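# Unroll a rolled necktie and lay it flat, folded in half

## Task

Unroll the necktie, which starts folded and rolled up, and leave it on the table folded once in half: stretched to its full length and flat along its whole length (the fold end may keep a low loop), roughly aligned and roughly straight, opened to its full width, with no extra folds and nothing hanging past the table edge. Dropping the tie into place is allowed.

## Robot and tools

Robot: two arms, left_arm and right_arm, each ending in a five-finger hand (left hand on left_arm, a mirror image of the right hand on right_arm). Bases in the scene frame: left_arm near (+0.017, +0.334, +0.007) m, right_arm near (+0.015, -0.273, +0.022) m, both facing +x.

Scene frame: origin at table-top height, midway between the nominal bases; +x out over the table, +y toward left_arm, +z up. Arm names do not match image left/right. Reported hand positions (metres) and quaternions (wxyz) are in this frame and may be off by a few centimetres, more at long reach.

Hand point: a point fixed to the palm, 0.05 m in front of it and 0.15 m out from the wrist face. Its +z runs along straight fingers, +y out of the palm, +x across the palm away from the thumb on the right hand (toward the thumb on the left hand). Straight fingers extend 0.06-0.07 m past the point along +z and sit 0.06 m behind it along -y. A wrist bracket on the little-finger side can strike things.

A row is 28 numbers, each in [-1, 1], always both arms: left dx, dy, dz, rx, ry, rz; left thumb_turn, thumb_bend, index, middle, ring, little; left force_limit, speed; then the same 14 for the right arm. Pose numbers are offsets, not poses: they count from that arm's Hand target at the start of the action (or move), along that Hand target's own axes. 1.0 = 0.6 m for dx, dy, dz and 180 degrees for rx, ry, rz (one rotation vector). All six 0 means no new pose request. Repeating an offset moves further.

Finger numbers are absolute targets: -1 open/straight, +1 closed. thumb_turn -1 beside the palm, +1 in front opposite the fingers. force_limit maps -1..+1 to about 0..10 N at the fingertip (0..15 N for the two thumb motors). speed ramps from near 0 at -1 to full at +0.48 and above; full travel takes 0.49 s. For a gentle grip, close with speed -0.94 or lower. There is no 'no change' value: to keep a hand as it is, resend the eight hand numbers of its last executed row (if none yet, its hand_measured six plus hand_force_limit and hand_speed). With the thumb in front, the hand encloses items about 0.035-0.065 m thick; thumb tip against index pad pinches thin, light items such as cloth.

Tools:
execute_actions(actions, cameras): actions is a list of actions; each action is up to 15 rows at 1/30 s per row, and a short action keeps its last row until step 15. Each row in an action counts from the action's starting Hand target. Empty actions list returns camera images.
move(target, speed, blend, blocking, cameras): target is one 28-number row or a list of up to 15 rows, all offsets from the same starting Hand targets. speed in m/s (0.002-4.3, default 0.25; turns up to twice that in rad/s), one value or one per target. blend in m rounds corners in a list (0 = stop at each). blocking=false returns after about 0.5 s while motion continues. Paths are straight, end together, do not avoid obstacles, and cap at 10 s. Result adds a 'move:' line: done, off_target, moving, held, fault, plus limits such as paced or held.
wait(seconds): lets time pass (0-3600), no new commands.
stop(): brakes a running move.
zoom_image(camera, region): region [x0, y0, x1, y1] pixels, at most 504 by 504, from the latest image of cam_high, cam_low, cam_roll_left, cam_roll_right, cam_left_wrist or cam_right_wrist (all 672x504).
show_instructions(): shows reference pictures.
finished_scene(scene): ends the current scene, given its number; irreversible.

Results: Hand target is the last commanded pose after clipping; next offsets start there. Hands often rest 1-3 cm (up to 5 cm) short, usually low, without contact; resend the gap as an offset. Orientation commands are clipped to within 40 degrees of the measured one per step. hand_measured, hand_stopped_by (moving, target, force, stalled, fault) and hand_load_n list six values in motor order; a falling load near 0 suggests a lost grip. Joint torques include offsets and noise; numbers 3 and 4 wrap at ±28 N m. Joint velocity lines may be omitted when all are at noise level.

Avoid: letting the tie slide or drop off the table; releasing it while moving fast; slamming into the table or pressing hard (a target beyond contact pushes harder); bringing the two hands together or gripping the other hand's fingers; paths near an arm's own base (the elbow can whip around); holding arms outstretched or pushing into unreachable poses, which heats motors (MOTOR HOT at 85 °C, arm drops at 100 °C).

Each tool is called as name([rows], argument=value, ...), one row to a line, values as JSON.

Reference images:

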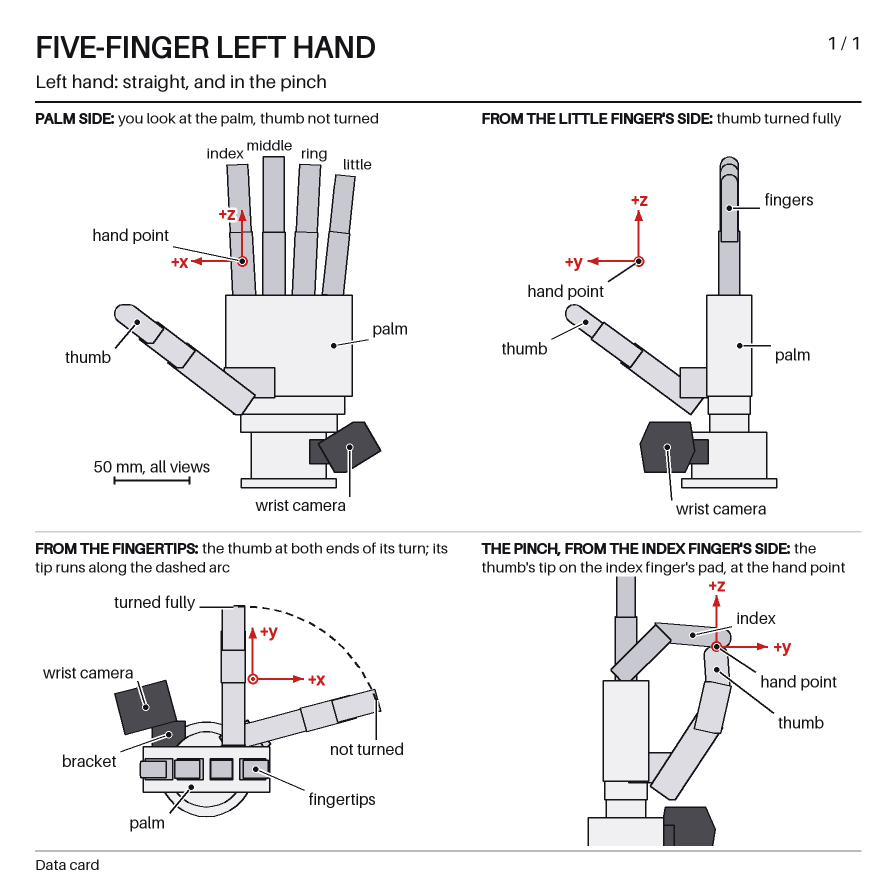

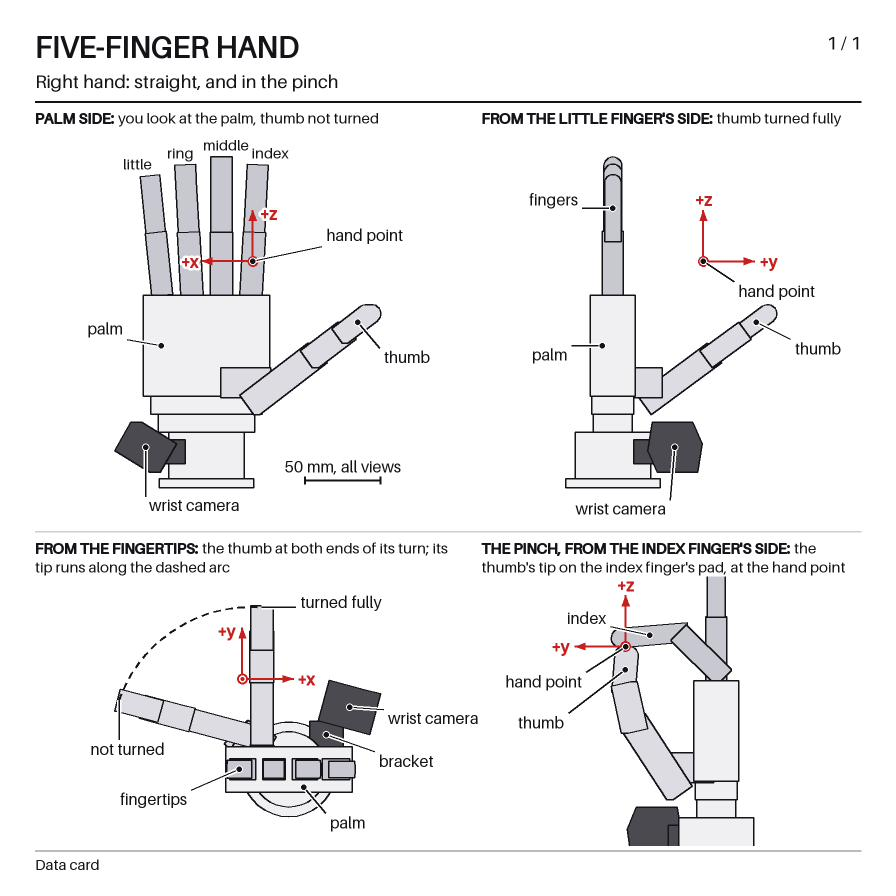

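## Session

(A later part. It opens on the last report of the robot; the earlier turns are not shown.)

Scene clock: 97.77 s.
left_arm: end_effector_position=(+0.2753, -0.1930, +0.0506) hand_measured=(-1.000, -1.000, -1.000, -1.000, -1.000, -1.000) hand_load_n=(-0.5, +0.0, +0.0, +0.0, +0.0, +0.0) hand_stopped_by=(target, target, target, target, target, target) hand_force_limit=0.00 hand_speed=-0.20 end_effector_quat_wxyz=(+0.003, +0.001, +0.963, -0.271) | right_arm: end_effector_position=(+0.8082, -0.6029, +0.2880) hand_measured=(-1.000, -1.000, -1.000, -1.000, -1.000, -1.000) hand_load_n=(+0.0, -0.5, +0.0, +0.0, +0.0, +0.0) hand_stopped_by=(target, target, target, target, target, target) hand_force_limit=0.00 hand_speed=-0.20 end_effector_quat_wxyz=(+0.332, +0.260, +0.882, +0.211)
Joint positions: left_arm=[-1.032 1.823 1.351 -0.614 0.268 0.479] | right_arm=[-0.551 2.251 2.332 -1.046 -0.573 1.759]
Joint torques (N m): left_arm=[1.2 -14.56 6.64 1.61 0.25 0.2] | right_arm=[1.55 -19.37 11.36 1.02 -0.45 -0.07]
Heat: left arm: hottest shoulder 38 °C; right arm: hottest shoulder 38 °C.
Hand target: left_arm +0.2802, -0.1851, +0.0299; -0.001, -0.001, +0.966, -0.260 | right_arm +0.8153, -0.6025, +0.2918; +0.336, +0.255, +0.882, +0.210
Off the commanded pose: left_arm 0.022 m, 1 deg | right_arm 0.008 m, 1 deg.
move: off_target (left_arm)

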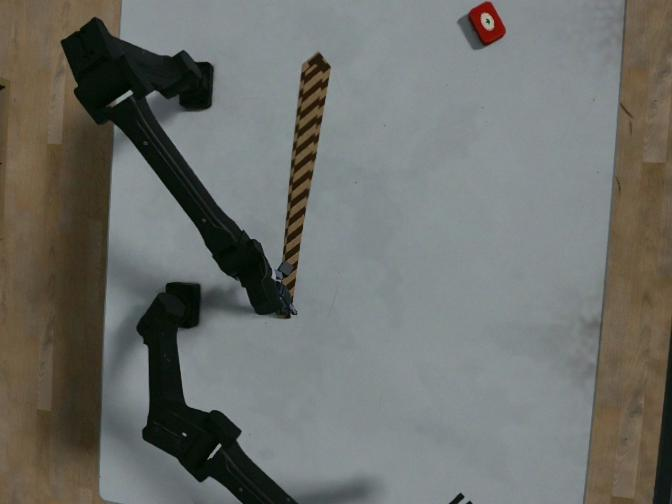

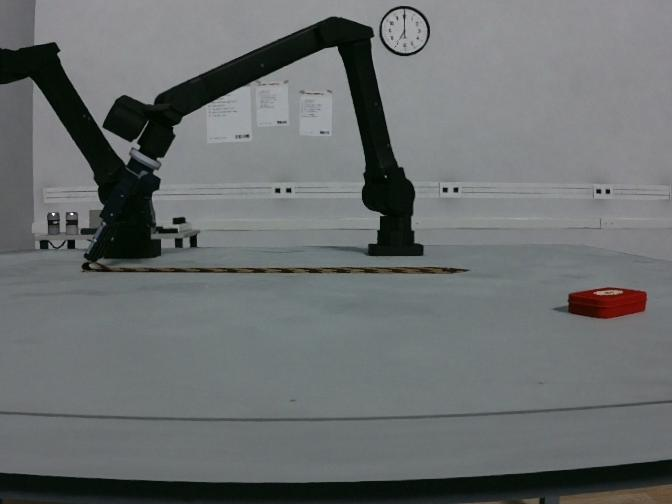

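move([
  [0,0.035,0.028,0,0,0,-1,-1,-1,-1,-1,-1,0,-0.2,0,0,0,0,0,0,-1,-1,-1,-1,-1,-1,0,-0.2],
], speed=0.03, cameras=["cam_roll_left"])

zoom_image(camera="cam_roll_left", region=[60, 220, 220, 290])

move([
  [0,-0.1,-0.25,0,0,0,-1,-1,-1,-1,-1,-1,0,-0.2,0,0,0,0,0,0,-1,-1,-1,-1,-1,-1,0,-0.2],
  [0.2,0.05,-0.5,0,0,0,-1,-1,-1,-1,-1,-1,0,-0.2,0,0,0,0,0,0,-1,-1,-1,-1,-1,-1,0,-0.2],
], cameras=["cam_high","cam_roll_left","cam_left_wrist"])

zoom_image(camera="cam_roll_left", region=[60, 220, 220, 290])

zoom_image(camera="cam_high", region=[220, 40, 380, 340])

Scene clock: 105.73 s.
left_arm: end_effector_position=(+0.2767, -0.1896, +0.0357) hand_measured=(-1.000, -1.000, -1.000, -1.000, -1.000, -1.000) hand_load_n=(+0.0, +0.0, +0.0, +0.0, +0.0, +0.0) hand_stopped_by=(target, target, target, target, target, target) hand_force_limit=0.00 hand_speed=-0.20 end_effector_quat_wxyz=(+0.007, +0.003, +0.960, -0.281) | right_arm: end_effector_position=(+0.8082, -0.6029, +0.2880) hand_measured=(-1.000, -1.000, -1.000, -1.000, -1.000, -1.000) hand_load_n=(+0.0, +0.0, +0.0, +0.0, +0.0, +0.0) hand_stopped_by=(target, target, target, target, target, target) hand_force_limit=0.00 hand_speed=-0.20 end_effector_quat_wxyz=(+0.332, +0.260, +0.882, +0.211)
Joint positions: left_arm=[-1.025 1.826 1.306 -0.546 0.276 0.486] | right_arm=[-0.551 2.251 2.332 -1.046 -0.573 1.759]
Joint torques (N m): left_arm=[1.44 -13.45 5.85 1.55 0.06 0.23] | right_arm=[1.61 -19.31 11.36 1.02 -0.44 -0.07]
Heat: left arm: hottest shoulder 38 °C; right arm: hottest shoulder 38 °C.
Hand target: left_arm +0.2802, -0.1753, +0.0049; -0.001, -0.001, +0.966, -0.260 | right_arm +0.8153, -0.6025, +0.2918; +0.336, +0.255, +0.882, +0.210
Off the commanded pose: left_arm 0.034 m, 3 deg | right_arm 0.008 m, 1 deg.
move: off_target (left_arm)

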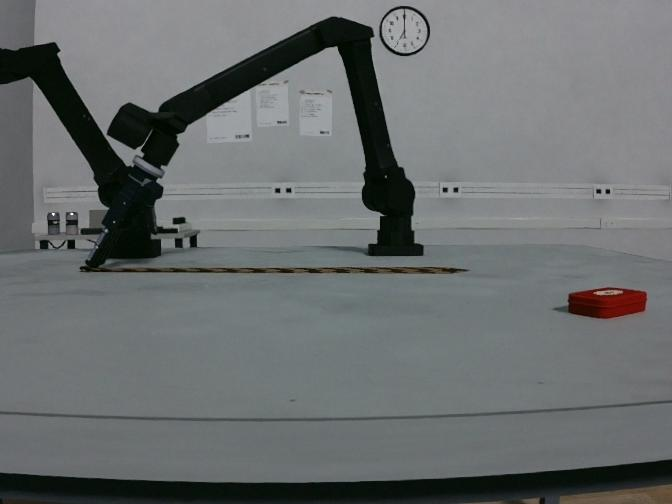

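Scaled by 3.150 from the camera's image (finer frame: 960x720).

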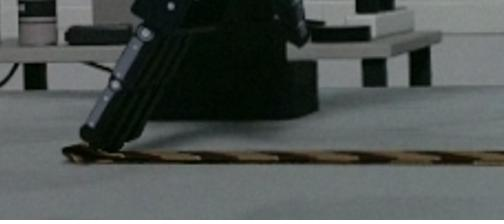

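Scene clock: 108.20 s.
left_arm: end_effector_position=(+0.1681, -0.0018, +0.2601) hand_measured=(-1.000, -1.000, -1.000, -1.000, -1.000, -1.000) hand_load_n=(+0.0, +0.0, +0.0, +0.0, +0.0, +0.0) hand_stopped_by=(target, target, target, target, target, target) hand_force_limit=0.00 hand_speed=-0.20 end_effector_quat_wxyz=(+0.010, +0.002, +0.962, -0.273) | right_arm: end_effector_position=(+0.8082, -0.6029, +0.2880) hand_measured=(-1.000, -1.000, -1.000, -1.000, -1.000, -1.000) hand_load_n=(+0.0, +0.0, +0.0, +0.0, +0.0, +0.0) hand_stopped_by=(target, target, target, target, target, target) hand_force_limit=0.00 hand_speed=-0.20 end_effector_quat_wxyz=(+0.332, +0.260, +0.882, +0.211)
Joint positions: left_arm=[-1.016 1.122 1.161 -1.117 0.267 0.495] | right_arm=[-0.551 2.251 2.332 -1.046 -0.573 1.759]
Joint torques (N m): left_arm=[-0.79 -6.3 7.39 0.64 0.09 -0.04] | right_arm=[1.49 -19.43 11.37 1.02 -0.44 -0.07]
Heat: left arm: hottest shoulder 38 °C; right arm: hottest shoulder 38 °C.
Hand target: left_arm +0.1603, +0.0008, +0.2495; -0.001, -0.001, +0.966, -0.259 | right_arm +0.8153, -0.6025, +0.2918; +0.336, +0.255, +0.882, +0.210
Off the commanded pose: left_arm 0.013 m, 2 deg | right_arm 0.008 m, 1 deg.
move: off_target (left_arm)
cam_left_wrist: T_world_to_cam=[[-0.30161, -0.822, 0.48306, -0.07129], [-0.8274, 0.47741, 0.29578, 0.06199], [-0.47375, -0.31047, -0.82411, 0.40778]] pos_world=[0.22298, 0.03841, 0.35216]

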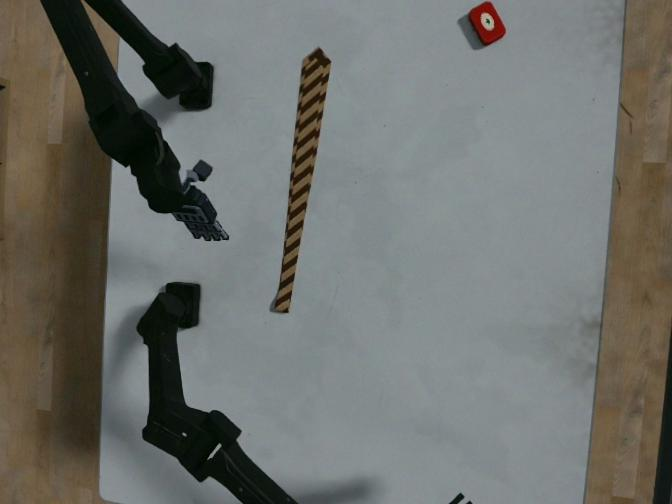

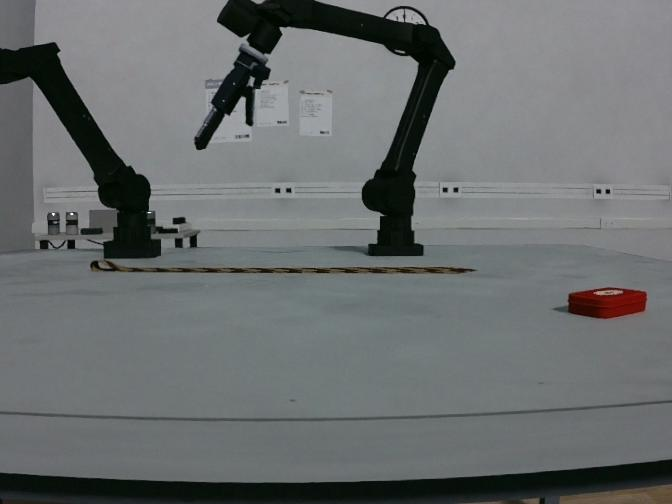

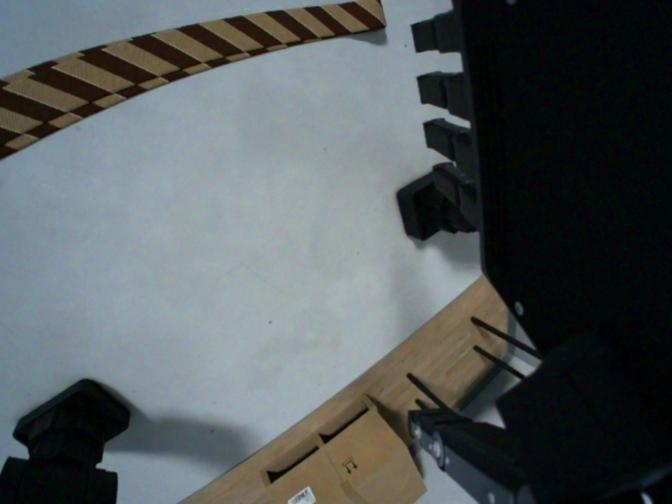

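Scaled by 3.150 from the camera's image (finer frame: 960x720).

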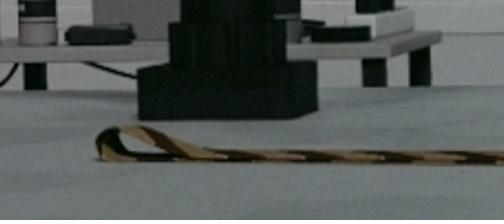

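Scaled by 1.680 from the camera's image (finer frame: 960x720).

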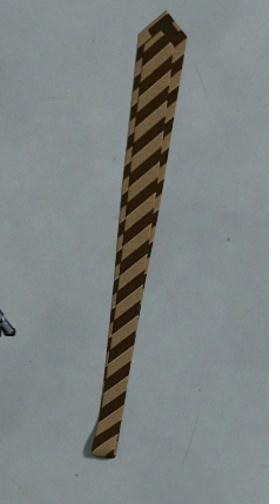

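finished_scene(scene=1)

The scene is finished: the task was done.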